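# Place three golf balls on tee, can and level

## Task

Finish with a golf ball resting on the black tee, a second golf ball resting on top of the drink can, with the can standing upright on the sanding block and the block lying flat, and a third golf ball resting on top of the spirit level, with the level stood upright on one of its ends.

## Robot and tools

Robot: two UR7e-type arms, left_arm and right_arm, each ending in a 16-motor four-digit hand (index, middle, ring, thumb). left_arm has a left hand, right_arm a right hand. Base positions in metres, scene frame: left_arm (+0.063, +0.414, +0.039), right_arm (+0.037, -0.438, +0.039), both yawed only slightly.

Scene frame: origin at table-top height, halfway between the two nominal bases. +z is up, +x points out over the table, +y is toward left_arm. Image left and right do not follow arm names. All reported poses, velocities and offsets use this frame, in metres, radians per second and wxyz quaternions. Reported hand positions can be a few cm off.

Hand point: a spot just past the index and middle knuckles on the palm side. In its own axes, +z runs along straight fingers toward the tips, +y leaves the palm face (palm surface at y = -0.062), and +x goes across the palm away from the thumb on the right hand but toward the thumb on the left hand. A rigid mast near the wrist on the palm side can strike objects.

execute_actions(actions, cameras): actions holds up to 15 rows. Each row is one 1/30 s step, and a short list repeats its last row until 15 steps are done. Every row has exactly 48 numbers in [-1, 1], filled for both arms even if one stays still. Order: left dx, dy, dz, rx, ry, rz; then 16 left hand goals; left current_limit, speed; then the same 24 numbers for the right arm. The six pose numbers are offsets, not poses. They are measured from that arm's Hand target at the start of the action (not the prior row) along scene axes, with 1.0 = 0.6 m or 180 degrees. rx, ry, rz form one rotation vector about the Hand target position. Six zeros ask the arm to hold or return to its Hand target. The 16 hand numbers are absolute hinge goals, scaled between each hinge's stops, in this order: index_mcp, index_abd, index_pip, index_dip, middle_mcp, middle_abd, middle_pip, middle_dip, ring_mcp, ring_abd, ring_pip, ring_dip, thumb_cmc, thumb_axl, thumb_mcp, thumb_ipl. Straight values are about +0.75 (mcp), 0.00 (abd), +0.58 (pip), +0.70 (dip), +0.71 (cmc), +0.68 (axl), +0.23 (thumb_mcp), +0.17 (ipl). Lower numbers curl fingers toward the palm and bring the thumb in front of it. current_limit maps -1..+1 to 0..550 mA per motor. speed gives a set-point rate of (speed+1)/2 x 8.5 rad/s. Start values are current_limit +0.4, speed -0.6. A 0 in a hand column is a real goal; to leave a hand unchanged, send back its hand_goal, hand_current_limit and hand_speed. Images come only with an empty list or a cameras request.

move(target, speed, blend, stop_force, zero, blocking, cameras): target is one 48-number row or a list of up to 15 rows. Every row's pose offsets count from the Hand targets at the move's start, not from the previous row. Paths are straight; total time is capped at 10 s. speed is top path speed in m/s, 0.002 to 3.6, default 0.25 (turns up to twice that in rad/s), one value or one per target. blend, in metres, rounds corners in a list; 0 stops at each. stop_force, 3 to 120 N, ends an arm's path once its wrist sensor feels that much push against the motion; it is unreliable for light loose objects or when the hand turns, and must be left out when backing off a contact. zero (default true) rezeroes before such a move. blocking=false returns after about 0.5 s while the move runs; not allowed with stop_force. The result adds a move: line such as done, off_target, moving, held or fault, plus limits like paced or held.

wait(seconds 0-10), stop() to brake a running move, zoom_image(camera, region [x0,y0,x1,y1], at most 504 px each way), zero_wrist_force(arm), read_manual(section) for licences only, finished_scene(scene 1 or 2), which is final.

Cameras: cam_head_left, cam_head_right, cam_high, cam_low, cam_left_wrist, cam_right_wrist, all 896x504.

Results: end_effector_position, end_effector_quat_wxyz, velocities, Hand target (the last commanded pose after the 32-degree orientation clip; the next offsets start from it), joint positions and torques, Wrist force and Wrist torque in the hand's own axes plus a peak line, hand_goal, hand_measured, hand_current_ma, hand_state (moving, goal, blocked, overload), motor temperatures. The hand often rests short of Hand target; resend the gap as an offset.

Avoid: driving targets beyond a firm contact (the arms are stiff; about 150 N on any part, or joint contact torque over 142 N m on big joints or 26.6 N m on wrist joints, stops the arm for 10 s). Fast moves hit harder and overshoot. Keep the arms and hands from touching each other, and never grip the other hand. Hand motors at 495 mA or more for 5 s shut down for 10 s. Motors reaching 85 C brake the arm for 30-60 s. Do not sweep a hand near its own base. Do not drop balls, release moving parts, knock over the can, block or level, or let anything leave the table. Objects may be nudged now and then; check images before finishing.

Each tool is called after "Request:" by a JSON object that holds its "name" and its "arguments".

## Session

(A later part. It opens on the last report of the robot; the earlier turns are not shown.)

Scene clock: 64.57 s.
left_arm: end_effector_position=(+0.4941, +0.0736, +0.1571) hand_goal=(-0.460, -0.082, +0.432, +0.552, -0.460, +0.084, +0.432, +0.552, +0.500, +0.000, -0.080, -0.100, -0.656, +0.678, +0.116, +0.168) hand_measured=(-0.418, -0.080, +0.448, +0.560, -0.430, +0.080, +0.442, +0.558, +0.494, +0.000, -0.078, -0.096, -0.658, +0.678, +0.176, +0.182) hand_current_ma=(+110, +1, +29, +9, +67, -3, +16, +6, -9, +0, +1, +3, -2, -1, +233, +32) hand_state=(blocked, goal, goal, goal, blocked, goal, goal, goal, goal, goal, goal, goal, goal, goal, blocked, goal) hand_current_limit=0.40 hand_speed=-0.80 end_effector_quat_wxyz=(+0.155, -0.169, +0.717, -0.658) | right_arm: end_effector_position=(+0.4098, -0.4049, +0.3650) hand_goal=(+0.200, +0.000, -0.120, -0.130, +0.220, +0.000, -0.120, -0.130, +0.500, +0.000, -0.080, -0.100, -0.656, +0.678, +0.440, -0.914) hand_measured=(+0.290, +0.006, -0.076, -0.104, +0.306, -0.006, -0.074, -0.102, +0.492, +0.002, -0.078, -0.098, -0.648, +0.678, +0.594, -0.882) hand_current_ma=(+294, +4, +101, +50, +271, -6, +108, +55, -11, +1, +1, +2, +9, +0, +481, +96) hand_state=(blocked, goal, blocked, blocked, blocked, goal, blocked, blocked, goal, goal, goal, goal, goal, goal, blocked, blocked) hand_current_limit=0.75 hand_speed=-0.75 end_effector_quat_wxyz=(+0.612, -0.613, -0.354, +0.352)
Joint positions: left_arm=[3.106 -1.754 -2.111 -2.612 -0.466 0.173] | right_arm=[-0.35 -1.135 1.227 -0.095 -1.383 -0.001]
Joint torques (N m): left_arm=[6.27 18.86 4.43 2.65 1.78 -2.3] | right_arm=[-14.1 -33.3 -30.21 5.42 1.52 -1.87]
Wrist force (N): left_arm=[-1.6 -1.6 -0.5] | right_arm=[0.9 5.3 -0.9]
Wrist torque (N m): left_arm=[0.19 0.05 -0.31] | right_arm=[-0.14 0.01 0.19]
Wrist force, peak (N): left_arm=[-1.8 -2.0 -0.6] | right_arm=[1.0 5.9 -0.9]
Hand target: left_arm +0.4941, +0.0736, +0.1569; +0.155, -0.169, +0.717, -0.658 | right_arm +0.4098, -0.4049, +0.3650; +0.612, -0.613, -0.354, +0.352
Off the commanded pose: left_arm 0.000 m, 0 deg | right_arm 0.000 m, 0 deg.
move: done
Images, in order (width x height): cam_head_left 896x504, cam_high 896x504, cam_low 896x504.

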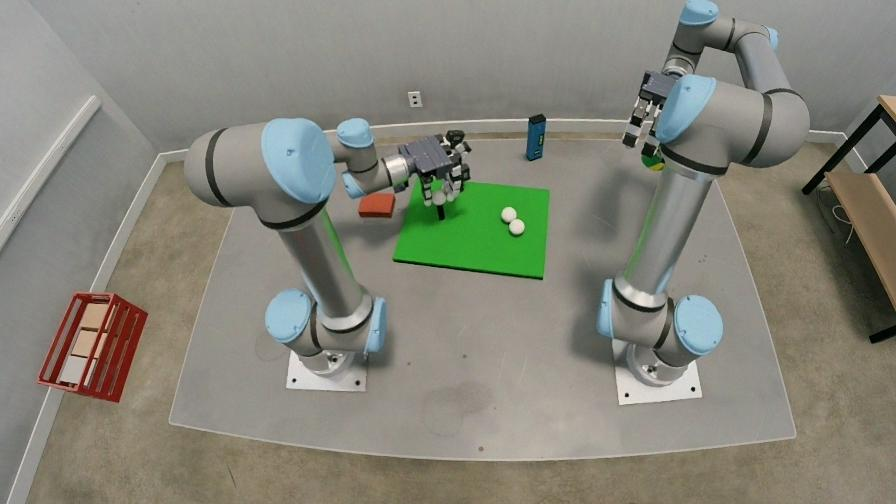

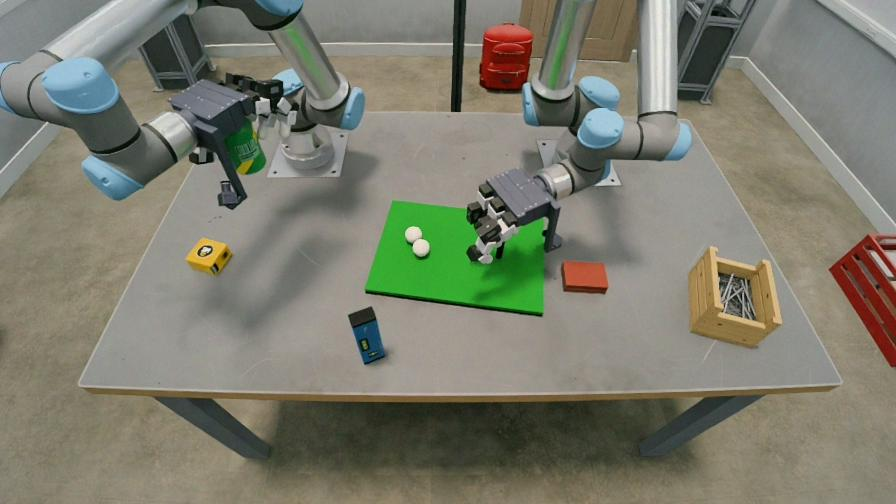

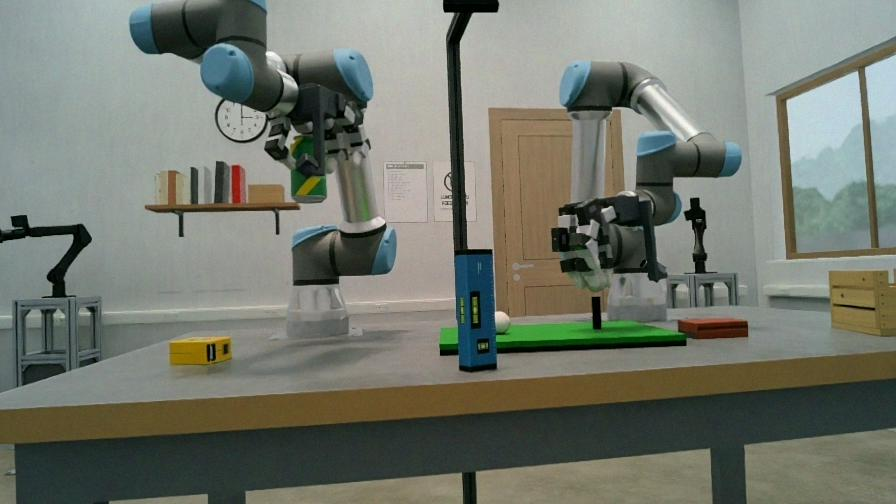

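Request:
{"name": "move", "arguments": {"target": [0,0,-0.03,0,0,0,-0.46,-0.083,0.432,0.552,-0.46,0.083,0.432,0.552,0.5,0,-0.08,-0.1,-0.656,0.678,0.115,0.168,0.4,-0.8,0,0,0,0,0,0,0.2,0,-0.12,-0.13,0.22,0,-0.12,-0.13,0.5,0,-0.08,-0.1,-0.656,0.678,0.44,-0.9135,0.75,-0.75], "speed": 0.01, "stop_force": 3, "cameras": ["cam_low","cam_high","cam_head_left"]}}

Request:
{"name": "zoom_image", "arguments": {"camera": "cam_low", "region": [560, 250, 640, 335]}}

Request:
{"name": "zoom_image", "arguments": {"camera": "cam_head_left", "region": [405, 165, 475, 235]}}

Scene clock: 67.37 s.
left_arm: end_effector_position=(+0.4941, +0.0736, +0.1468) hand_goal=(-0.460, -0.082, +0.432, +0.552, -0.460, +0.084, +0.432, +0.552, +0.500, +0.000, -0.080, -0.100, -0.656, +0.678, +0.116, +0.168) hand_measured=(-0.418, -0.078, +0.448, +0.560, -0.430, +0.080, +0.442, +0.558, +0.494, +0.000, -0.078, -0.096, -0.658, +0.678, +0.176, +0.182) hand_current_ma=(+110, +3, +29, +9, +67, -3, +16, +6, -9, +0, +1, +3, -2, -1, +233, +32) hand_state=(blocked, goal, goal, goal, blocked, goal, goal, goal, goal, goal, goal, goal, goal, goal, blocked, goal) hand_current_limit=0.40 hand_speed=-0.80 end_effector_quat_wxyz=(+0.155, -0.169, +0.717, -0.658) | right_arm: end_effector_position=(+0.4098, -0.4049, +0.3650) hand_goal=(+0.200, +0.000, -0.120, -0.130, +0.220, +0.000, -0.120, -0.130, +0.500, +0.000, -0.080, -0.100, -0.656, +0.678, +0.440, -0.914) hand_measured=(+0.290, +0.006, -0.076, -0.104, +0.306, -0.006, -0.074, -0.102, +0.492, +0.002, -0.078, -0.098, -0.648, +0.678, +0.594, -0.882) hand_current_ma=(+294, +4, +101, +50, +271, -6, +108, +55, -11, +1, +1, +2, +9, +0, +481, +96) hand_state=(blocked, goal, blocked, blocked, blocked, goal, blocked, blocked, goal, goal, goal, goal, goal, goal, blocked, blocked) hand_current_limit=0.75 hand_speed=-0.75 end_effector_quat_wxyz=(+0.612, -0.613, -0.354, +0.352)
Joint positions: left_arm=[3.106 -1.773 -2.122 -2.582 -0.466 0.174] | right_arm=[-0.35 -1.135 1.227 -0.095 -1.383 -0.001]
Joint torques (N m): left_arm=[5.8 32.95 31.86 -2.07 0.69 1.23] | right_arm=[-12.61 -33.81 -29.84 5.42 1.62 -1.85]
Wrist force (N): left_arm=[-1.3 -3.3 -1.3] | right_arm=[1.0 5.8 -1.0]
Wrist torque (N m): left_arm=[0.05 0.05 -0.34] | right_arm=[-0.06 0.02 0.21]
Wrist force, peak (N): left_arm=[-1.0 -5.7 -1.7] | right_arm=[0.8 5.9 -0.9]
Hand target: left_arm +0.4941, +0.0736, +0.1468; +0.155, -0.169, +0.717, -0.658 (not the last commanded pose) | right_arm +0.4098, -0.4049, +0.3650; +0.612, -0.613, -0.354, +0.352
Off the commanded pose: left_arm 0.008 m, 0 deg | right_arm 0.000 m, 0 deg.
move: contact (left_arm)
Images, in order (width x height): cam_head_left 896x504, cam_high 896x504, cam_low 896x504.

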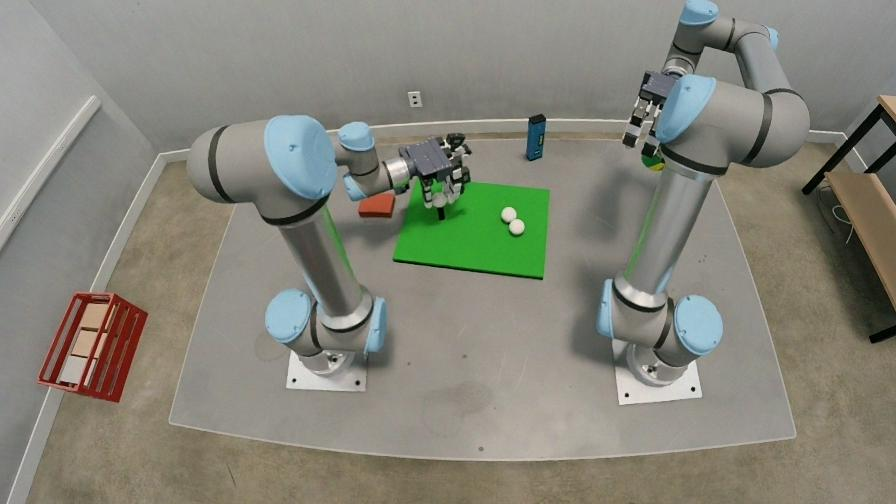

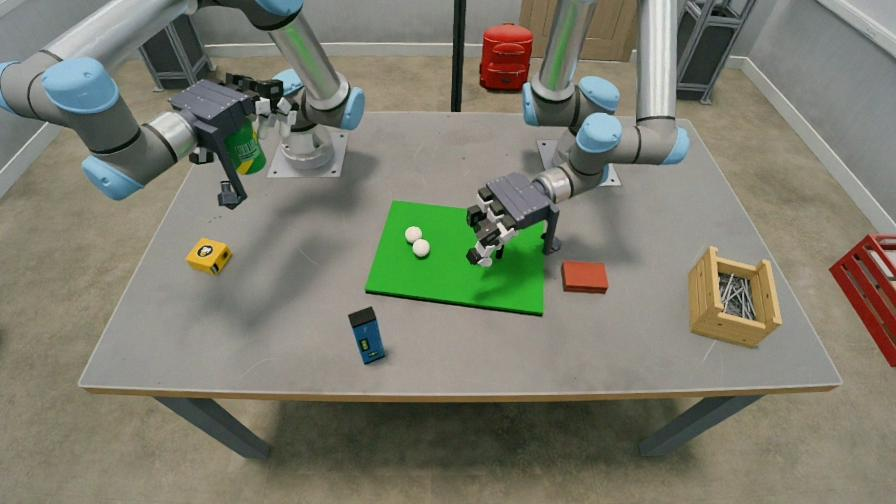

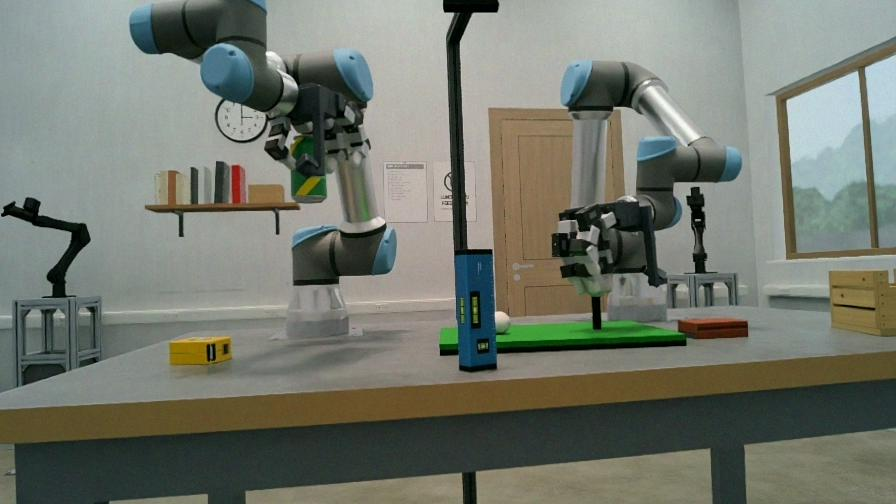

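Scaled by 5.929 from the camera's 896x504 image, which has a finer 1280x720 frame.

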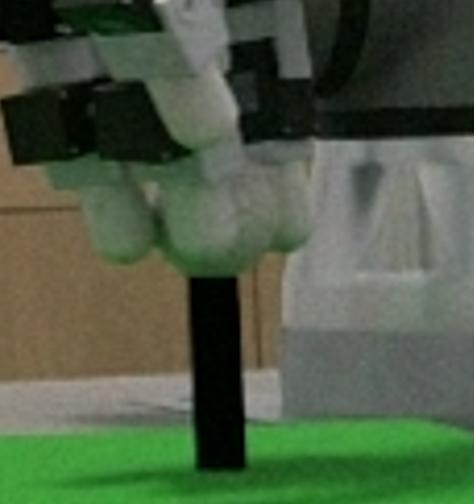

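Scaled by 7.200 from the camera's 896x504 image, which has a finer 1280x720 frame.

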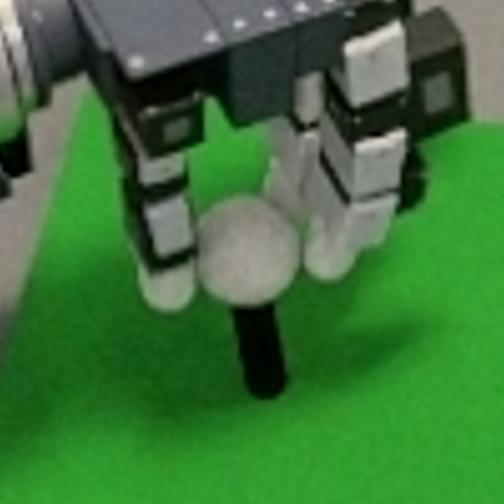

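Request:
{"name": "move", "arguments": {"target": [-0.0042,0.002,0.005,0,0,0,-0.46,-0.083,0.432,0.552,-0.46,0.083,0.432,0.552,0.5,0,-0.08,-0.1,-0.656,0.678,0.115,0.168,0.4,-0.8,0,0,0,0,0,0,0.2,0,-0.12,-0.13,0.22,0,-0.12,-0.13,0.5,0,-0.08,-0.1,-0.656,0.678,0.44,-0.9135,0.75,-0.75], "speed": 0.05}}

Request:
{"name": "move", "arguments": {"target": [0,0,-0.015,0,0,0,-0.46,-0.083,0.432,0.552,-0.46,0.083,0.432,0.552,0.5,0,-0.08,-0.1,-0.656,0.678,0.115,0.168,0.4,-0.8,0,0,0,0,0,0,0.2,0,-0.12,-0.13,0.22,0,-0.12,-0.13,0.5,0,-0.08,-0.1,-0.656,0.678,0.44,-0.9135,0.75,-0.75], "speed": 0.006, "stop_force": 3, "cameras": ["cam_low","cam_high","cam_head_left"]}}

Request:
{"name": "zoom_image", "arguments": {"camera": "cam_low", "region": [560, 250, 640, 335]}}

Request:
{"name": "zoom_image", "arguments": {"camera": "cam_head_left", "region": [405, 165, 475, 235]}}

Scene clock: 68.83 s.
left_arm: end_effector_position=(+0.4917, +0.0748, +0.1497) hand_goal=(-0.460, -0.082, +0.432, +0.552, -0.460, +0.084, +0.432, +0.552, +0.500, +0.000, -0.080, -0.100, -0.656, +0.678, +0.116, +0.168) hand_measured=(-0.418, -0.078, +0.448, +0.560, -0.430, +0.080, +0.442, +0.558, +0.494, +0.000, -0.078, -0.096, -0.658, +0.678, +0.176, +0.182) hand_current_ma=(+110, +3, +29, +9, +67, -3, +16, +6, -9, +0, +1, +3, -2, -1, +230, +32) hand_state=(blocked, goal, goal, goal, blocked, goal, goal, goal, goal, goal, goal, goal, goal, goal, blocked, goal) hand_current_limit=0.40 hand_speed=-0.80 end_effector_quat_wxyz=(+0.155, -0.169, +0.717, -0.658) | right_arm: end_effector_position=(+0.4098, -0.4049, +0.3650) hand_goal=(+0.200, +0.000, -0.120, -0.130, +0.220, +0.000, -0.120, -0.130, +0.500, +0.000, -0.080, -0.100, -0.656, +0.678, +0.440, -0.914) hand_measured=(+0.290, +0.006, -0.076, -0.104, +0.306, -0.006, -0.074, -0.102, +0.492, +0.002, -0.078, -0.098, -0.648, +0.678, +0.594, -0.882) hand_current_ma=(+294, +4, +101, +50, +271, -6, +108, +55, -11, +1, +1, +2, +9, +0, +481, +96) hand_state=(blocked, goal, blocked, blocked, blocked, goal, blocked, blocked, goal, goal, goal, goal, goal, goal, blocked, blocked) hand_current_limit=0.75 hand_speed=-0.75 end_effector_quat_wxyz=(+0.612, -0.613, -0.354, +0.352)
Joint positions: left_arm=[3.11 -1.762 -2.126 -2.59 -0.463 0.175] | right_arm=[-0.35 -1.135 1.227 -0.095 -1.383 -0.001]
Joint torques (N m): left_arm=[6.12 32.82 4.66 -2.22 1.81 2.05] | right_arm=[-12.08 -33.17 -29.93 5.61 1.47 -1.98]
Wrist force (N): left_arm=[-1.6 -1.6 -0.5] | right_arm=[1.0 5.5 -0.9]
Wrist torque (N m): left_arm=[0.18 0.06 -0.43] | right_arm=[-0.11 0.02 0.20]
Wrist force, peak (N): left_arm=[-1.4 -3.4 -1.5] | right_arm=[1.0 5.8 -1.1]
Hand target: left_arm +0.4916, +0.0748, +0.1498; +0.155, -0.169, +0.717, -0.658 | right_arm +0.4098, -0.4049, +0.3650; +0.612, -0.613, -0.354, +0.352
Off the commanded pose: left_arm 0.000 m, 0 deg | right_arm 0.000 m, 0 deg.
move: done

Scene clock: 70.87 s.
left_arm: end_effector_position=(+0.4916, +0.0748, +0.1462) hand_goal=(-0.460, -0.082, +0.432, +0.552, -0.460, +0.084, +0.432, +0.552, +0.500, +0.000, -0.080, -0.100, -0.656, +0.678, +0.116, +0.168) hand_measured=(-0.418, -0.078, +0.448, +0.560, -0.430, +0.080, +0.442, +0.558, +0.494, +0.000, -0.078, -0.096, -0.658, +0.678, +0.176, +0.182) hand_current_ma=(+110, +4, +29, +9, +67, -3, +16, +6, -9, +0, +1, +3, -2, -1, +230, +32) hand_state=(blocked, goal, goal, goal, blocked, goal, goal, goal, goal, goal, goal, goal, goal, goal, blocked, goal) hand_current_limit=0.40 hand_speed=-0.80 end_effector_quat_wxyz=(+0.155, -0.169, +0.717, -0.658) | right_arm: end_effector_position=(+0.4098, -0.4049, +0.3650) hand_goal=(+0.200, +0.000, -0.120, -0.130, +0.220, +0.000, -0.120, -0.130, +0.500, +0.000, -0.080, -0.100, -0.656, +0.678, +0.440, -0.914) hand_measured=(+0.290, +0.006, -0.076, -0.104, +0.306, -0.006, -0.074, -0.102, +0.492, +0.002, -0.078, -0.098, -0.648, +0.678, +0.594, -0.882) hand_current_ma=(+294, +4, +101, +50, +271, -6, +108, +55, -11, +1, +1, +2, +9, +0, +481, +96) hand_state=(blocked, goal, blocked, blocked, blocked, goal, blocked, blocked, goal, goal, goal, goal, goal, goal, blocked, blocked) hand_current_limit=0.75 hand_speed=-0.75 end_effector_quat_wxyz=(+0.612, -0.613, -0.354, +0.352)
Joint positions: left_arm=[3.11 -1.768 -2.13 -2.58 -0.463 0.175] | right_arm=[-0.35 -1.135 1.227 -0.095 -1.383 -0.001]
Joint torques (N m): left_arm=[5.87 32.42 31.35 -2 -0.26 1.76] | right_arm=[-10.76 -33.86 -29.83 5.47 1.38 -1.88]
Wrist force (N): left_arm=[-1.1 -4.0 -1.2] | right_arm=[1.1 5.6 -1.1]
Wrist torque (N m): left_arm=[0.04 0.03 -0.48] | right_arm=[-0.08 0.00 0.21]
Wrist force, peak (N): left_arm=[-1.0 -6.0 -1.3] | right_arm=[1.1 5.9 -1.1]
Hand target: left_arm +0.4916, +0.0748, +0.1462; +0.155, -0.169, +0.717, -0.658 (not the last commanded pose) | right_arm +0.4098, -0.4049, +0.3650; +0.612, -0.613, -0.354, +0.352
Off the commanded pose: left_arm 0.005 m, 0 deg | right_arm 0.000 m, 0 deg.
move: contact (left_arm)
Images, in order (width x height): cam_head_left 896x504, cam_high 896x504, cam_low 896x504.

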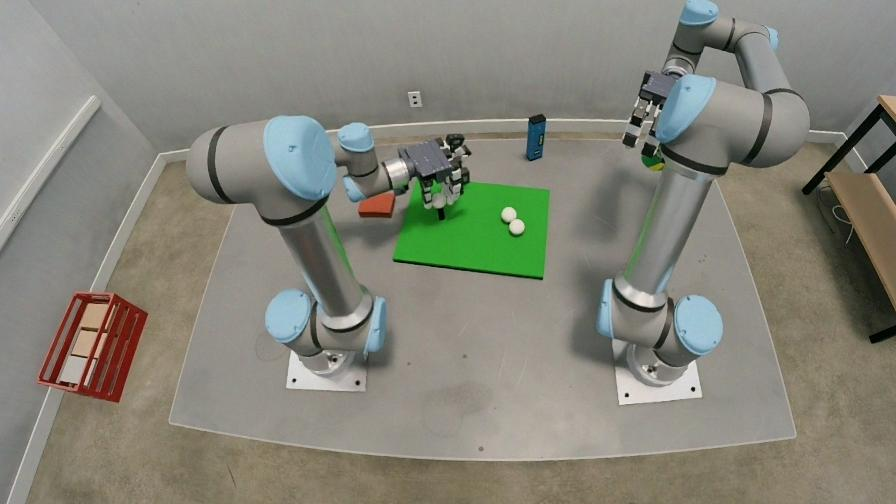

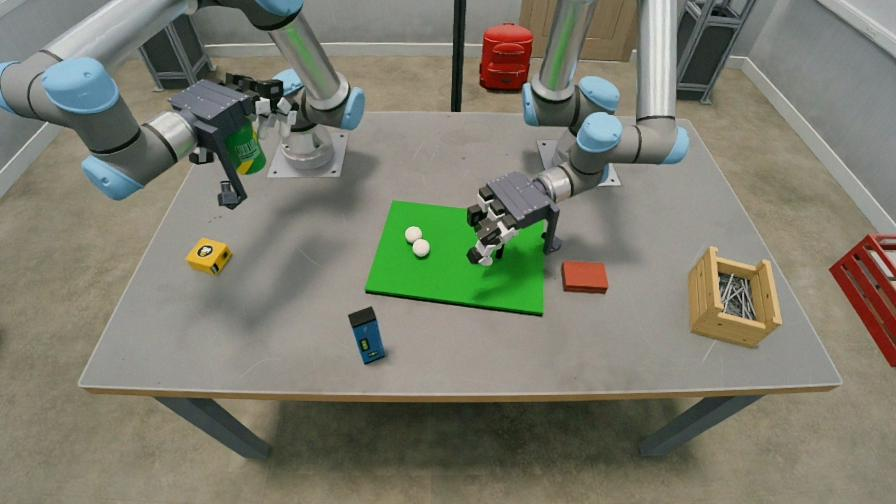

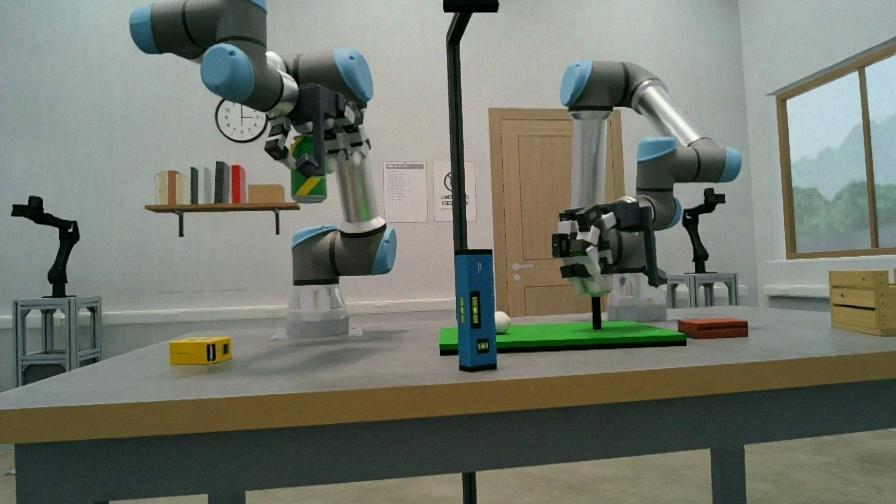

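Scaled by 5.929 from the camera's 896x504 image, which has a finer 1280x720 frame.

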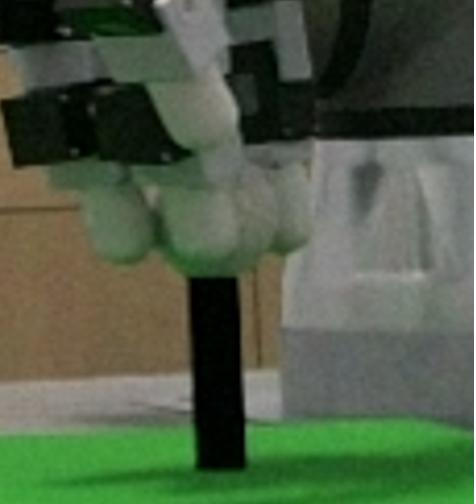

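Scaled by 7.200 from the camera's 896x504 image, which has a finer 1280x720 frame.

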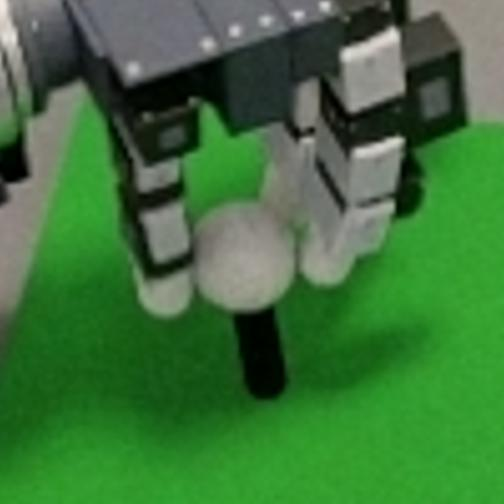

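Request:
{"name": "move", "arguments": {"target": [0,0,0.001,0,0,0,-0.438,-0.083,0.432,0.552,-0.45,0.083,0.432,0.552,0.5,0,-0.08,-0.1,-0.656,0.678,0.145,0.168,0.4,-0.9,0,0,0,0,0,0,0.2,0,-0.12,-0.13,0.22,0,-0.12,-0.13,0.5,0,-0.08,-0.1,-0.656,0.678,0.44,-0.9135,0.75,-0.75]}}

Request:
{"name": "move", "arguments": {"target": [0,0,0,0,0,0,-0.426,-0.083,0.432,0.552,-0.438,0.083,0.432,0.552,0.5,0,-0.08,-0.1,-0.656,0.678,0.165,0.168,0.4,-0.9,0,0,0,0,0,0,0.2,0,-0.12,-0.13,0.22,0,-0.12,-0.13,0.5,0,-0.08,-0.1,-0.656,0.678,0.44,-0.9135,0.75,-0.75]}}

Request:
{"name": "move", "arguments": {"target": [0,0,0,0,0,0,-0.27,-0.083,0.432,0.552,-0.27,0.083,0.432,0.552,0.5,0,-0.08,-0.1,-0.656,0.678,0.315,0.168,0.4,-0.95,0,0,0,0,0,0,0.2,0,-0.12,-0.13,0.22,0,-0.12,-0.13,0.5,0,-0.08,-0.1,-0.656,0.678,0.44,-0.9135,0.75,-0.75], "cameras": ["cam_low","cam_high","cam_head_left"]}}

Request:
{"name": "zoom_image", "arguments": {"camera": "cam_low", "region": [560, 250, 640, 335]}}

Request:
{"name": "zoom_image", "arguments": {"camera": "cam_head_left", "region": [405, 165, 475, 235]}}

Scene clock: 72.03 s.
left_arm: end_effector_position=(+0.4916, +0.0748, +0.1468) hand_goal=(-0.438, -0.082, +0.432, +0.552, -0.450, +0.084, +0.432, +0.552, +0.500, +0.000, -0.080, -0.100, -0.656, +0.678, +0.146, +0.168) hand_measured=(-0.416, -0.078, +0.448, +0.560, -0.430, +0.080, +0.442, +0.558, +0.494, +0.000, -0.078, -0.096, -0.658, +0.678, +0.176, +0.182) hand_current_ma=(+46, +4, +29, +9, +38, -3, +16, +6, -9, +0, +1, +3, -1, -1, +90, +32) hand_state=(blocked, goal, goal, goal, goal, goal, goal, goal, goal, goal, goal, goal, goal, goal, blocked, goal) hand_current_limit=0.40 hand_speed=-0.90 end_effector_quat_wxyz=(+0.155, -0.169, +0.717, -0.658) | right_arm: end_effector_position=(+0.4098, -0.4049, +0.3650) hand_goal=(+0.200, +0.000, -0.120, -0.130, +0.220, +0.000, -0.120, -0.130, +0.500, +0.000, -0.080, -0.100, -0.656, +0.678, +0.440, -0.914) hand_measured=(+0.290, +0.006, -0.076, -0.104, +0.306, -0.006, -0.074, -0.102, +0.492, +0.002, -0.078, -0.098, -0.648, +0.678, +0.594, -0.882) hand_current_ma=(+294, +4, +101, +50, +271, -6, +108, +55, -11, +1, +1, +2, +9, +0, +481, +96) hand_state=(blocked, goal, blocked, blocked, blocked, goal, blocked, blocked, goal, goal, goal, goal, goal, goal, blocked, blocked) hand_current_limit=0.75 hand_speed=-0.75 end_effector_quat_wxyz=(+0.612, -0.613, -0.354, +0.352)
Joint positions: left_arm=[3.11 -1.767 -2.13 -2.582 -0.463 0.175] | right_arm=[-0.35 -1.135 1.227 -0.095 -1.383 -0.001]
Joint torques (N m): left_arm=[5.46 32.97 32.15 -2.17 -0.59 1.37] | right_arm=[-9.89 -33.03 -30.22 5.4 1.42 -1.79]
Wrist force (N): left_arm=[-1.5 -1.4 -0.5] | right_arm=[1.2 5.4 -0.9]
Wrist torque (N m): left_arm=[0.22 0.04 -0.43] | right_arm=[-0.11 -0.02 0.22]
Wrist force, peak (N): left_arm=[-1.2 -4.2 -1.5] | right_arm=[0.8 5.9 -1.2]
Hand target: left_arm +0.4916, +0.0748, +0.1468; +0.155, -0.169, +0.717, -0.658 | right_arm +0.4098, -0.4049, +0.3650; +0.612, -0.613, -0.354, +0.352
Off the commanded pose: left_arm 0.000 m, 0 deg | right_arm 0.000 m, 0 deg.
move: done

Scene clock: 72.53 s.
left_arm: end_effector_position=(+0.4916, +0.0748, +0.1468) hand_goal=(-0.426, -0.082, +0.432, +0.552, -0.438, +0.084, +0.432, +0.552, +0.500, +0.000, -0.080, -0.100, -0.656, +0.678, +0.166, +0.168) hand_measured=(-0.412, -0.078, +0.448, +0.560, -0.428, +0.080, +0.442, +0.558, +0.494, +0.000, -0.078, -0.096, -0.658, +0.678, +0.178, +0.182) hand_current_ma=(+24, +4, +29, +9, +18, -3, +16, +6, -9, +0, +1, +3, -1, -1, +24, +32) hand_state=(goal, goal, goal, goal, goal, goal, goal, goal, goal, goal, goal, goal, goal, goal, goal, goal) hand_current_limit=0.40 hand_speed=-0.90 end_effector_quat_wxyz=(+0.155, -0.169, +0.717, -0.658) | right_arm: end_effector_position=(+0.4098, -0.4049, +0.3650) hand_goal=(+0.200, +0.000, -0.120, -0.130, +0.220, +0.000, -0.120, -0.130, +0.500, +0.000, -0.080, -0.100, -0.656, +0.678, +0.440, -0.914) hand_measured=(+0.290, +0.006, -0.076, -0.104, +0.306, -0.006, -0.074, -0.102, +0.492, +0.002, -0.078, -0.098, -0.648, +0.678, +0.594, -0.882) hand_current_ma=(+294, +4, +101, +50, +271, -6, +108, +55, -11, +1, +1, +2, +9, +0, +481, +96) hand_state=(blocked, goal, blocked, blocked, blocked, goal, blocked, blocked, goal, goal, goal, goal, goal, goal, blocked, blocked) hand_current_limit=0.75 hand_speed=-0.75 end_effector_quat_wxyz=(+0.612, -0.613, -0.354, +0.352)
Joint positions: left_arm=[3.11 -1.767 -2.13 -2.582 -0.463 0.175] | right_arm=[-0.35 -1.135 1.227 -0.095 -1.383 -0.001]
Joint torques (N m): left_arm=[5.16 32.77 32.33 -2.08 -0.77 1.28] | right_arm=[-9.72 -33.45 -30.37 5.55 1.47 -1.98]
Wrist force (N): left_arm=[-1.4 -1.4 -0.6] | right_arm=[0.9 5.7 -0.9]
Wrist torque (N m): left_arm=[0.22 0.03 -0.43] | right_arm=[-0.08 0.02 0.19]
Wrist force, peak (N): left_arm=[-1.7 -1.7 -0.6] | right_arm=[0.8 5.9 -1.0]
Hand target: left_arm +0.4916, +0.0748, +0.1468; +0.155, -0.169, +0.717, -0.658 | right_arm +0.4098, -0.4049, +0.3650; +0.612, -0.613, -0.354, +0.352
Off the commanded pose: left_arm 0.000 m, 0 deg | right_arm 0.000 m, 0 deg.
move: done

Scene clock: 73.87 s.
left_arm: end_effector_position=(+0.4916, +0.0748, +0.1468) hand_goal=(-0.270, -0.082, +0.432, +0.552, -0.270, +0.084, +0.432, +0.552, +0.500, +0.000, -0.080, -0.100, -0.656, +0.678, +0.316, +0.168) hand_measured=(-0.276, -0.078, +0.434, +0.554, -0.278, +0.080, +0.434, +0.556, +0.494, +0.000, -0.078, -0.096, -0.658, +0.678, +0.312, +0.170) hand_current_ma=(-10, +4, +2, +2, -11, -3, +2, +3, -9, +0, +1, +3, -1, -1, -5, +2) hand_state=(goal, goal, goal, goal, goal, goal, goal, goal, goal, goal, goal, goal, goal, goal, goal, goal) hand_current_limit=0.40 hand_speed=-0.95 end_effector_quat_wxyz=(+0.155, -0.169, +0.717, -0.658) | right_arm: end_effector_position=(+0.4098, -0.4049, +0.3650) hand_goal=(+0.200, +0.000, -0.120, -0.130, +0.220, +0.000, -0.120, -0.130, +0.500, +0.000, -0.080, -0.100, -0.656, +0.678, +0.440, -0.914) hand_measured=(+0.290, +0.006, -0.076, -0.104, +0.306, -0.006, -0.074, -0.102, +0.492, +0.002, -0.078, -0.098, -0.648, +0.678, +0.594, -0.882) hand_current_ma=(+294, +4, +101, +50, +271, -6, +108, +55, -11, +1, +1, +2, +9, +0, +481, +96) hand_state=(blocked, goal, blocked, blocked, blocked, goal, blocked, blocked, goal, goal, goal, goal, goal, goal, blocked, blocked) hand_current_limit=0.75 hand_speed=-0.75 end_effector_quat_wxyz=(+0.612, -0.613, -0.354, +0.352)
Joint positions: left_arm=[3.11 -1.767 -2.13 -2.582 -0.463 0.175] | right_arm=[-0.35 -1.135 1.227 -0.095 -1.383 -0.001]
Joint torques (N m): left_arm=[4.1 32.44 31.35 -2.04 -0.67 1.23] | right_arm=[-8.5 -34.39 -30.09 5.48 1.35 -1.79]
Wrist force (N): left_arm=[-1.7 -2.0 -0.7] | right_arm=[1.0 5.3 -0.8]
Wrist torque (N m): left_arm=[0.16 0.07 -0.45] | right_arm=[-0.14 0.01 0.20]
Wrist force, peak (N): left_arm=[-1.6 -2.2 -0.8] | right_arm=[1.1 5.9 -0.8]
Hand target: left_arm +0.4916, +0.0748, +0.1468; +0.155, -0.169, +0.717, -0.658 | right_arm +0.4098, -0.4049, +0.3650; +0.612, -0.613, -0.354, +0.352
Off the commanded pose: left_arm 0.000 m, 0 deg | right_arm 0.000 m, 0 deg.
move: done
Images, in order (width x height): cam_head_left 896x504, cam_high 896x504, cam_low 896x504.

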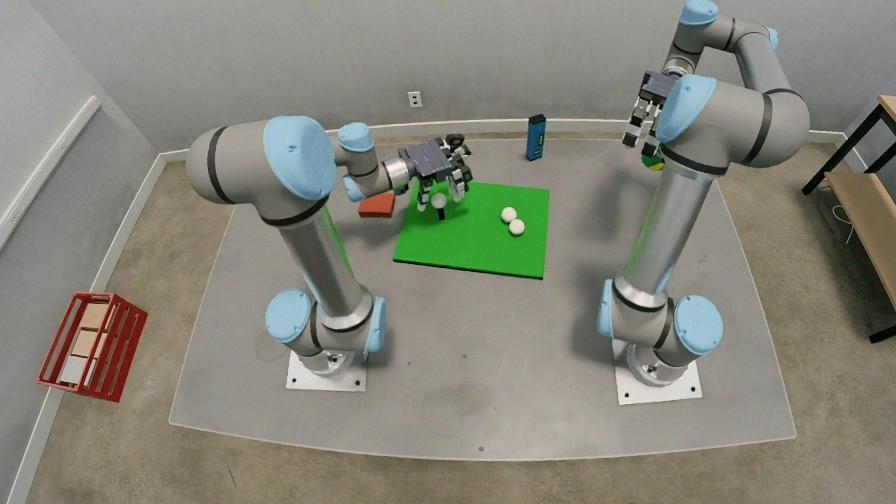

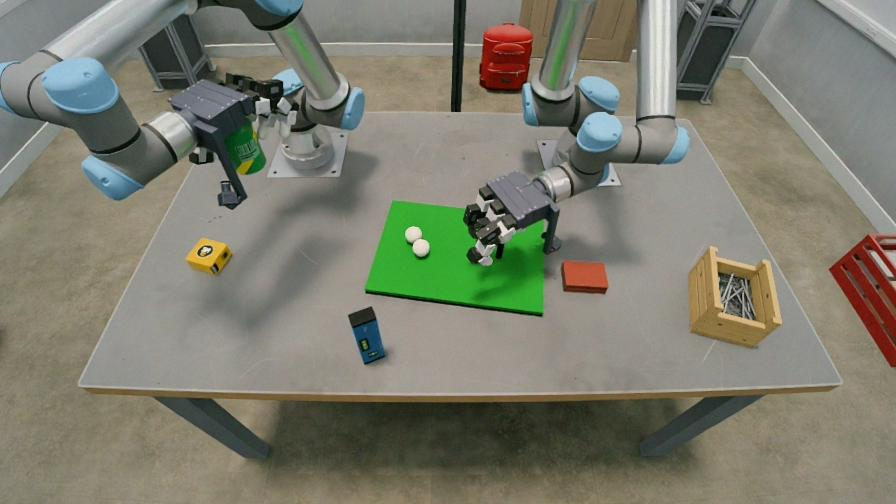

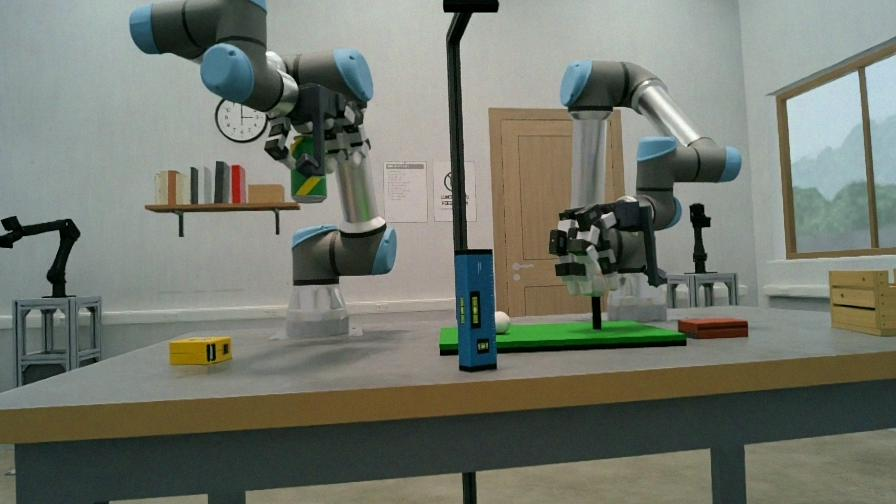

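Scaled by 5.929 from the camera's 896x504 image, which has a finer 1280x720 frame.

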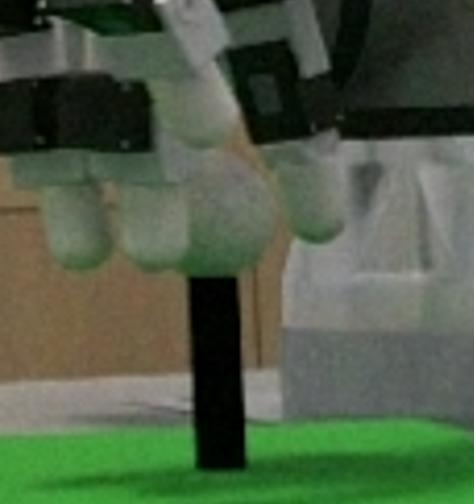

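Scaled by 7.200 from the camera's 896x504 image, which has a finer 1280x720 frame.

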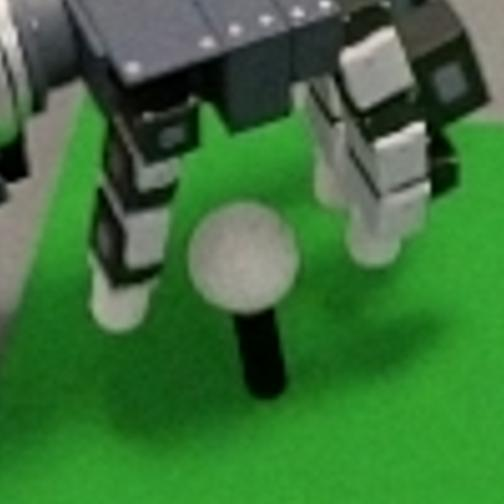

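Request:
{"name": "move", "arguments": {"target": [[0,0,0.1887,0,0,0,-0.27,-0.083,0.432,0.552,-0.27,0.083,0.432,0.552,0.5,0,-0.08,-0.1,-0.656,0.678,0.315,0.168,0.4,-0.8,0.2148,0.2013,0,0,0,-0.25,0.2,0,-0.12,-0.13,0.22,0,-0.12,-0.13,0.5,0,-0.08,-0.1,-0.656,0.678,0.44,-0.9135,0.75,-0.75],[0.0007,-0.3228,0.1387,0,0,0.0556,-0.27,-0.083,0.432,0.552,-0.27,0.083,0.432,0.552,0.5,0,-0.08,-0.1,-0.656,0.678,0.315,0.168,0.4,-0.8,0.5088,0.1918,0,0,0,-0.5,0.2,0,-0.12,-0.13,0.22,0,-0.12,-0.13,0.5,0,-0.08,-0.1,-0.656,0.678,0.44,-0.9135,0.75,-0.75],[0.0007,-0.3228,0.0053,0,0,0.0556,-0.27,-0.083,0.432,0.552,-0.27,0.083,0.432,0.552,0.5,0,-0.08,-0.1,-0.656,0.678,0.315,0.168,0.4,-0.8,0.7102,-0.023,0,0,0,-0.75,0.2,0,-0.12,-0.13,0.22,0,-0.12,-0.13,0.5,0,-0.08,-0.1,-0.656,0.678,0.44,-0.9135,0.75,-0.75]], "speed": [0.2,0.3,0.3], "blend": [0.02,0.02,0], "cameras": ["cam_low","cam_high","cam_head_left"]}}

Request:
{"name": "zoom_image", "arguments": {"camera": "cam_head_left", "region": [405, 150, 545, 250]}}

Request:
{"name": "zoom_image", "arguments": {"camera": "cam_high", "region": [380, 200, 520, 300]}}

Scene clock: 80.73 s.
left_arm: end_effector_position=(+0.4920, -0.1188, +0.1500) hand_goal=(-0.270, -0.082, +0.432, +0.552, -0.270, +0.084, +0.432, +0.552, +0.500, +0.000, -0.080, -0.100, -0.656, +0.678, +0.316, +0.168) hand_measured=(-0.276, -0.078, +0.434, +0.554, -0.276, +0.080, +0.434, +0.554, +0.494, +0.000, -0.078, -0.098, -0.658, +0.678, +0.312, +0.170) hand_current_ma=(-8, +3, +2, +2, -9, -3, +2, +3, -9, +0, +1, +3, -1, -1, -4, +2) hand_state=(goal, goal, goal, goal, goal, goal, goal, goal, goal, goal, goal, goal, goal, goal, goal, goal) hand_current_limit=0.40 hand_speed=-0.80 end_effector_quat_wxyz=(+0.212, -0.231, +0.700, -0.642) | right_arm: end_effector_position=(+0.8358, -0.4187, +0.3650) hand_goal=(+0.200, +0.000, -0.120, -0.130, +0.220, +0.000, -0.120, -0.130, +0.500, +0.000, -0.080, -0.100, -0.656, +0.678, +0.440, -0.914) hand_measured=(+0.290, +0.006, -0.076, -0.104, +0.304, -0.006, -0.074, -0.102, +0.492, +0.002, -0.078, -0.098, -0.648, +0.678, +0.594, -0.882) hand_current_ma=(+294, +5, +101, +50, +269, -6, +108, +55, -11, +1, +1, +2, +10, +0, +481, +96) hand_state=(blocked, goal, blocked, blocked, blocked, goal, blocked, blocked, goal, goal, goal, goal, goal, goal, blocked, blocked) hand_current_limit=0.75 hand_speed=-0.75 end_effector_quat_wxyz=(+0.560, -0.562, +0.431, -0.430) end_effector_velocity=(+0.001, -0.001, +0.000) end_effector_angular_velocity=(+0.000, +0.000, -0.005)
Joint positions: left_arm=[2.569 -1.928 -1.89 -2.559 -1.172 0.037] | right_arm=[-0.349 -1.132 1.223 -0.088 0.974 -0.003]
Joint velocities: left_arm=[within noise] | right_arm=[0 0.001 -0.002 0.001 0.005 0]
Joint torques (N m): left_arm=[-7.4 28.52 6.58 3.92 -1.26 -2.3] | right_arm=[14.34 -38.78 -34.88 0.34 1.54 -1.94]
Wrist force (N): left_arm=[-1.5 -1.8 -0.5] | right_arm=[0.8 5.3 -0.6]
Wrist torque (N m): left_arm=[0.16 0.05 -0.26] | right_arm=[-0.15 0.03 0.28]
Wrist force, peak (N): left_arm=[-2.0 -2.4 -1.3] | right_arm=[0.9 6.1 -1.0]
Hand target: left_arm +0.4920, -0.1188, +0.1500; +0.212, -0.231, +0.700, -0.642 | right_arm +0.8359, -0.4187, +0.3650; +0.560, -0.562, +0.431, -0.430
Off the commanded pose: left_arm 0.000 m, 0 deg | right_arm 0.000 m, 0 deg.
move: done
Images, in order (width x height): cam_head_left 896x504, cam_high 896x504, cam_low 896x504.

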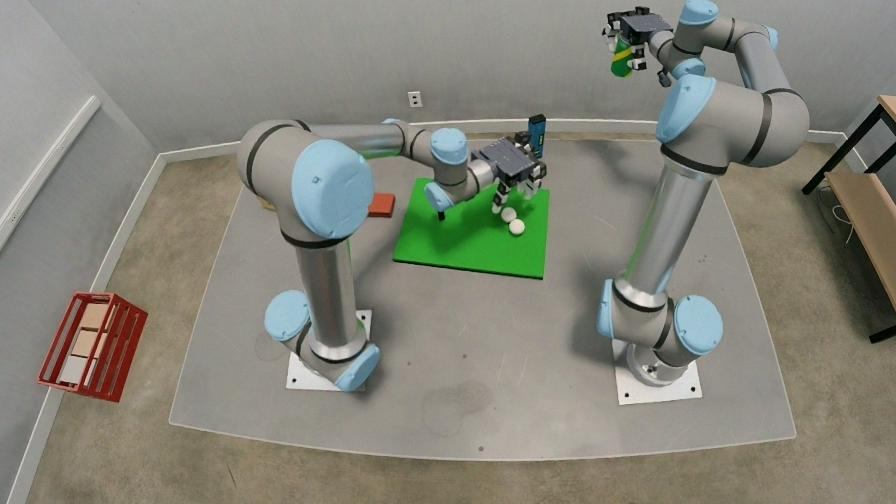

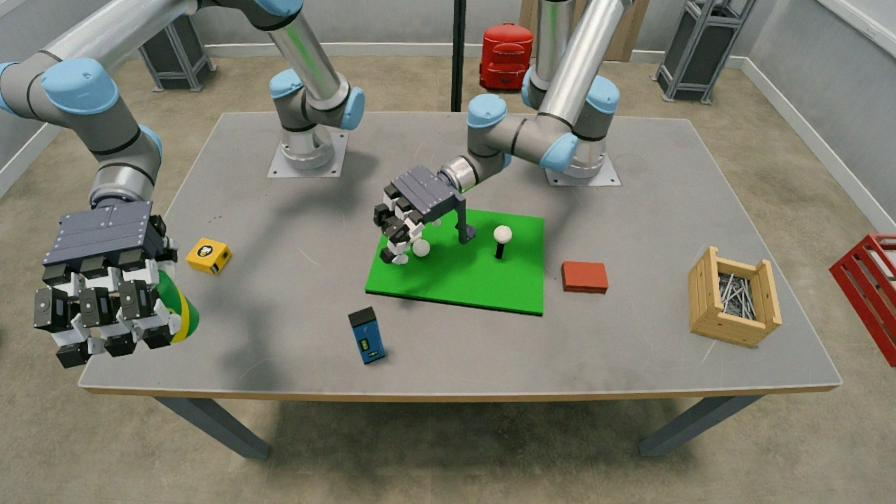

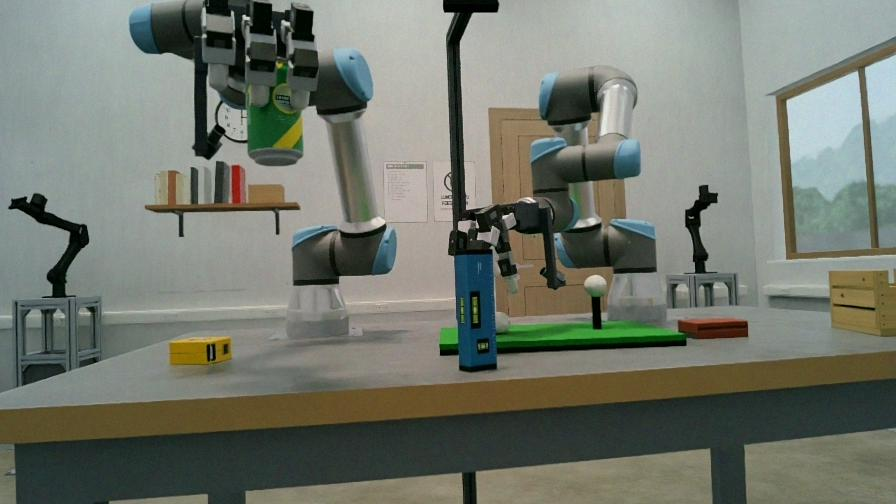

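Scaled by 3.600 from the camera's 896x504 image, which has a finer 1280x720 frame.

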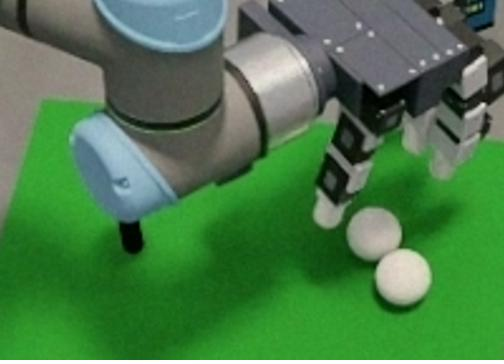

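Scaled by 3.600 from the camera's 896x504 image, which has a finer 1280x720 frame.

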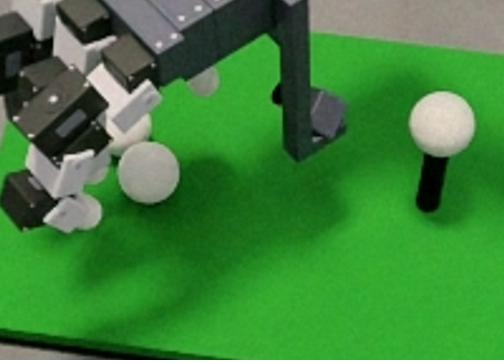

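Request:
{"name": "move", "arguments": {"target": [0,0,-0.1097,0,0,0,-0.27,-0.083,0.432,0.552,-0.27,0.083,0.432,0.552,0.5,0,-0.08,-0.1,-0.656,0.678,0.315,0.168,0.4,-0.8,0,0,0,0,0,0,0.2,0,-0.12,-0.13,0.22,0,-0.12,-0.13,0.5,0,-0.08,-0.1,-0.656,0.678,0.44,-0.9135,0.75,-0.75], "speed": 0.06, "stop_force": 8}}

Request:
{"name": "move", "arguments": {"target": [0,0,0,0,0,0,-0.44,-0.083,0.432,0.552,-0.44,0.083,0.432,0.552,0.5,0,-0.08,-0.1,-0.656,0.678,0.14,0.168,0.4,-0.8,0,0,0,0,0,0,0.2,0,-0.12,-0.13,0.22,0,-0.12,-0.13,0.5,0,-0.08,-0.1,-0.656,0.678,0.44,-0.9135,0.75,-0.75], "cameras": ["cam_high"]}}

Request:
{"name": "zoom_image", "arguments": {"camera": "cam_high", "region": [330, 200, 520, 370]}}

Scene clock: 84.07 s.
left_arm: end_effector_position=(+0.4920, -0.1188, +0.0842) hand_goal=(-0.270, -0.082, +0.432, +0.552, -0.270, +0.084, +0.432, +0.552, +0.500, +0.000, -0.080, -0.100, -0.656, +0.678, +0.316, +0.168) hand_measured=(-0.276, -0.078, +0.434, +0.554, -0.276, +0.080, +0.434, +0.554, +0.494, +0.000, -0.078, -0.098, -0.658, +0.678, +0.312, +0.170) hand_current_ma=(-8, +3, +2, +2, -9, -3, +2, +3, -9, +0, +1, +3, -1, -1, -4, +2) hand_state=(goal, goal, goal, goal, goal, goal, goal, goal, goal, goal, goal, goal, goal, goal, goal, goal) hand_current_limit=0.40 hand_speed=-0.80 end_effector_quat_wxyz=(+0.212, -0.231, +0.700, -0.642) | right_arm: end_effector_position=(+0.8359, -0.4187, +0.3650) hand_goal=(+0.200, +0.000, -0.120, -0.130, +0.220, +0.000, -0.120, -0.130, +0.500, +0.000, -0.080, -0.100, -0.656, +0.678, +0.440, -0.914) hand_measured=(+0.290, +0.006, -0.076, -0.104, +0.304, -0.006, -0.074, -0.102, +0.492, +0.002, -0.078, -0.098, -0.648, +0.678, +0.594, -0.882) hand_current_ma=(+294, +5, +101, +50, +269, -6, +108, +55, -11, +1, +1, +2, +10, +0, +481, +96) hand_state=(blocked, goal, blocked, blocked, blocked, goal, blocked, blocked, goal, goal, goal, goal, goal, goal, blocked, blocked) hand_current_limit=0.75 hand_speed=-0.75 end_effector_quat_wxyz=(+0.560, -0.562, +0.431, -0.430)
Joint positions: left_arm=[2.569 -2.041 -1.94 -2.396 -1.172 0.037] | right_arm=[-0.349 -1.132 1.223 -0.088 0.974 -0.003]
Joint torques (N m): left_arm=[-6.67 30.69 3.29 3.98 -1.18 -2.31] | right_arm=[14.92 -38.08 -34.89 0.45 1.61 -1.91]
Wrist force (N): left_arm=[-1.3 -2.1 -0.4] | right_arm=[1.1 5.9 -0.8]
Wrist torque (N m): left_arm=[0.12 0.02 -0.23] | right_arm=[-0.06 -0.02 0.32]
Wrist force, peak (N): left_arm=[-1.8 -2.1 -0.4] | right_arm=[0.8 5.9 -0.9]
Hand target: left_arm +0.4920, -0.1188, +0.0842; +0.212, -0.231, +0.700, -0.642 | right_arm +0.8359, -0.4187, +0.3650; +0.560, -0.562, +0.431, -0.430
Off the commanded pose: left_arm 0.000 m, 0 deg | right_arm 0.000 m, 0 deg.
move: done

Scene clock: 84.60 s.
left_arm: end_effector_position=(+0.4920, -0.1188, +0.0842) hand_goal=(-0.440, -0.082, +0.432, +0.552, -0.440, +0.084, +0.432, +0.552, +0.500, +0.000, -0.080, -0.100, -0.656, +0.678, +0.140, +0.168) hand_measured=(-0.420, -0.078, +0.440, +0.556, -0.424, +0.080, +0.438, +0.556, +0.494, +0.000, -0.078, -0.098, -0.658, +0.678, +0.186, +0.178) hand_current_ma=(+41, +3, +11, +3, +27, -3, +8, +3, -9, +0, +1, +3, -1, -1, +158, +19) hand_state=(blocked, goal, goal, goal, goal, goal, goal, goal, goal, goal, goal, goal, goal, goal, blocked, goal) hand_current_limit=0.40 hand_speed=-0.80 end_effector_quat_wxyz=(+0.212, -0.231, +0.700, -0.642) | right_arm: end_effector_position=(+0.8359, -0.4187, +0.3650) hand_goal=(+0.200, +0.000, -0.120, -0.130, +0.220, +0.000, -0.120, -0.130, +0.500, +0.000, -0.080, -0.100, -0.656, +0.678, +0.440, -0.914) hand_measured=(+0.290, +0.006, -0.076, -0.104, +0.304, -0.006, -0.074, -0.102, +0.492, +0.002, -0.078, -0.098, -0.648, +0.678, +0.594, -0.882) hand_current_ma=(+294, +5, +101, +50, +269, -6, +108, +55, -11, +1, +1, +2, +10, +0, +481, +96) hand_state=(blocked, goal, blocked, blocked, blocked, goal, blocked, blocked, goal, goal, goal, goal, goal, goal, blocked, blocked) hand_current_limit=0.75 hand_speed=-0.75 end_effector_quat_wxyz=(+0.560, -0.562, +0.431, -0.430)
Joint positions: left_arm=[2.569 -2.041 -1.94 -2.396 -1.172 0.037] | right_arm=[-0.349 -1.132 1.223 -0.088 0.974 -0.003]
Joint torques (N m): left_arm=[-6.79 30.94 4.56 3.69 -1.17 -2.27] | right_arm=[14.61 -38.33 -34.49 0.42 1.69 -2]
Wrist force (N): left_arm=[-1.4 -2.6 -0.9] | right_arm=[1.1 5.5 -1.1]
Wrist torque (N m): left_arm=[0.10 0.03 -0.25] | right_arm=[-0.08 0.00 0.32]
Wrist force, peak (N): left_arm=[-1.5 -2.7 -0.8] | right_arm=[1.0 5.8 -1.0]
Hand target: left_arm +0.4920, -0.1188, +0.0842; +0.212, -0.231, +0.700, -0.642 | right_arm +0.8359, -0.4187, +0.3650; +0.560, -0.562, +0.431, -0.430
Off the commanded pose: left_arm 0.000 m, 0 deg | right_arm 0.000 m, 0 deg.
move: done
Images, in order (width x height): cam_high 896x504.

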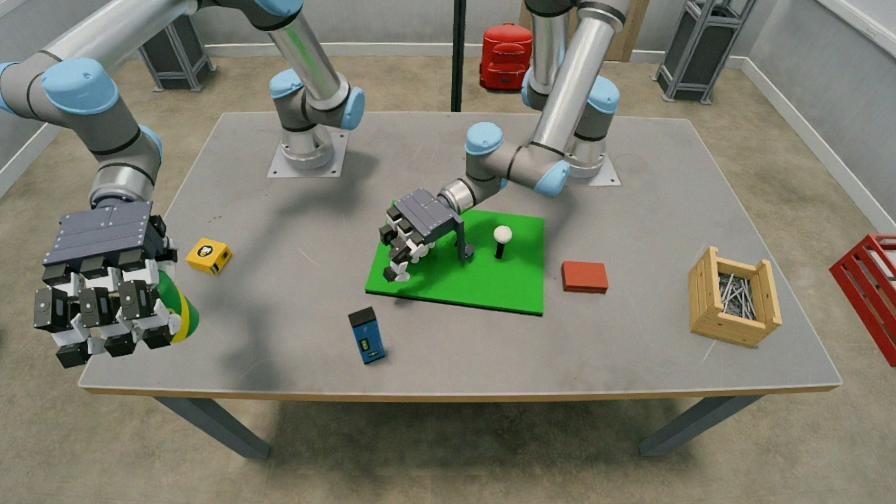

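Scaled by 2.653 from the camera's 896x504 image, which has a finer 1280x720 frame.

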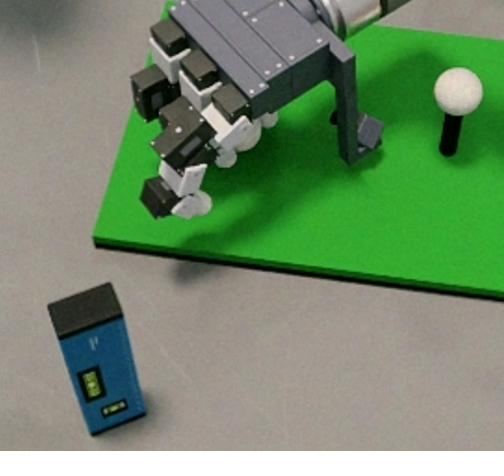

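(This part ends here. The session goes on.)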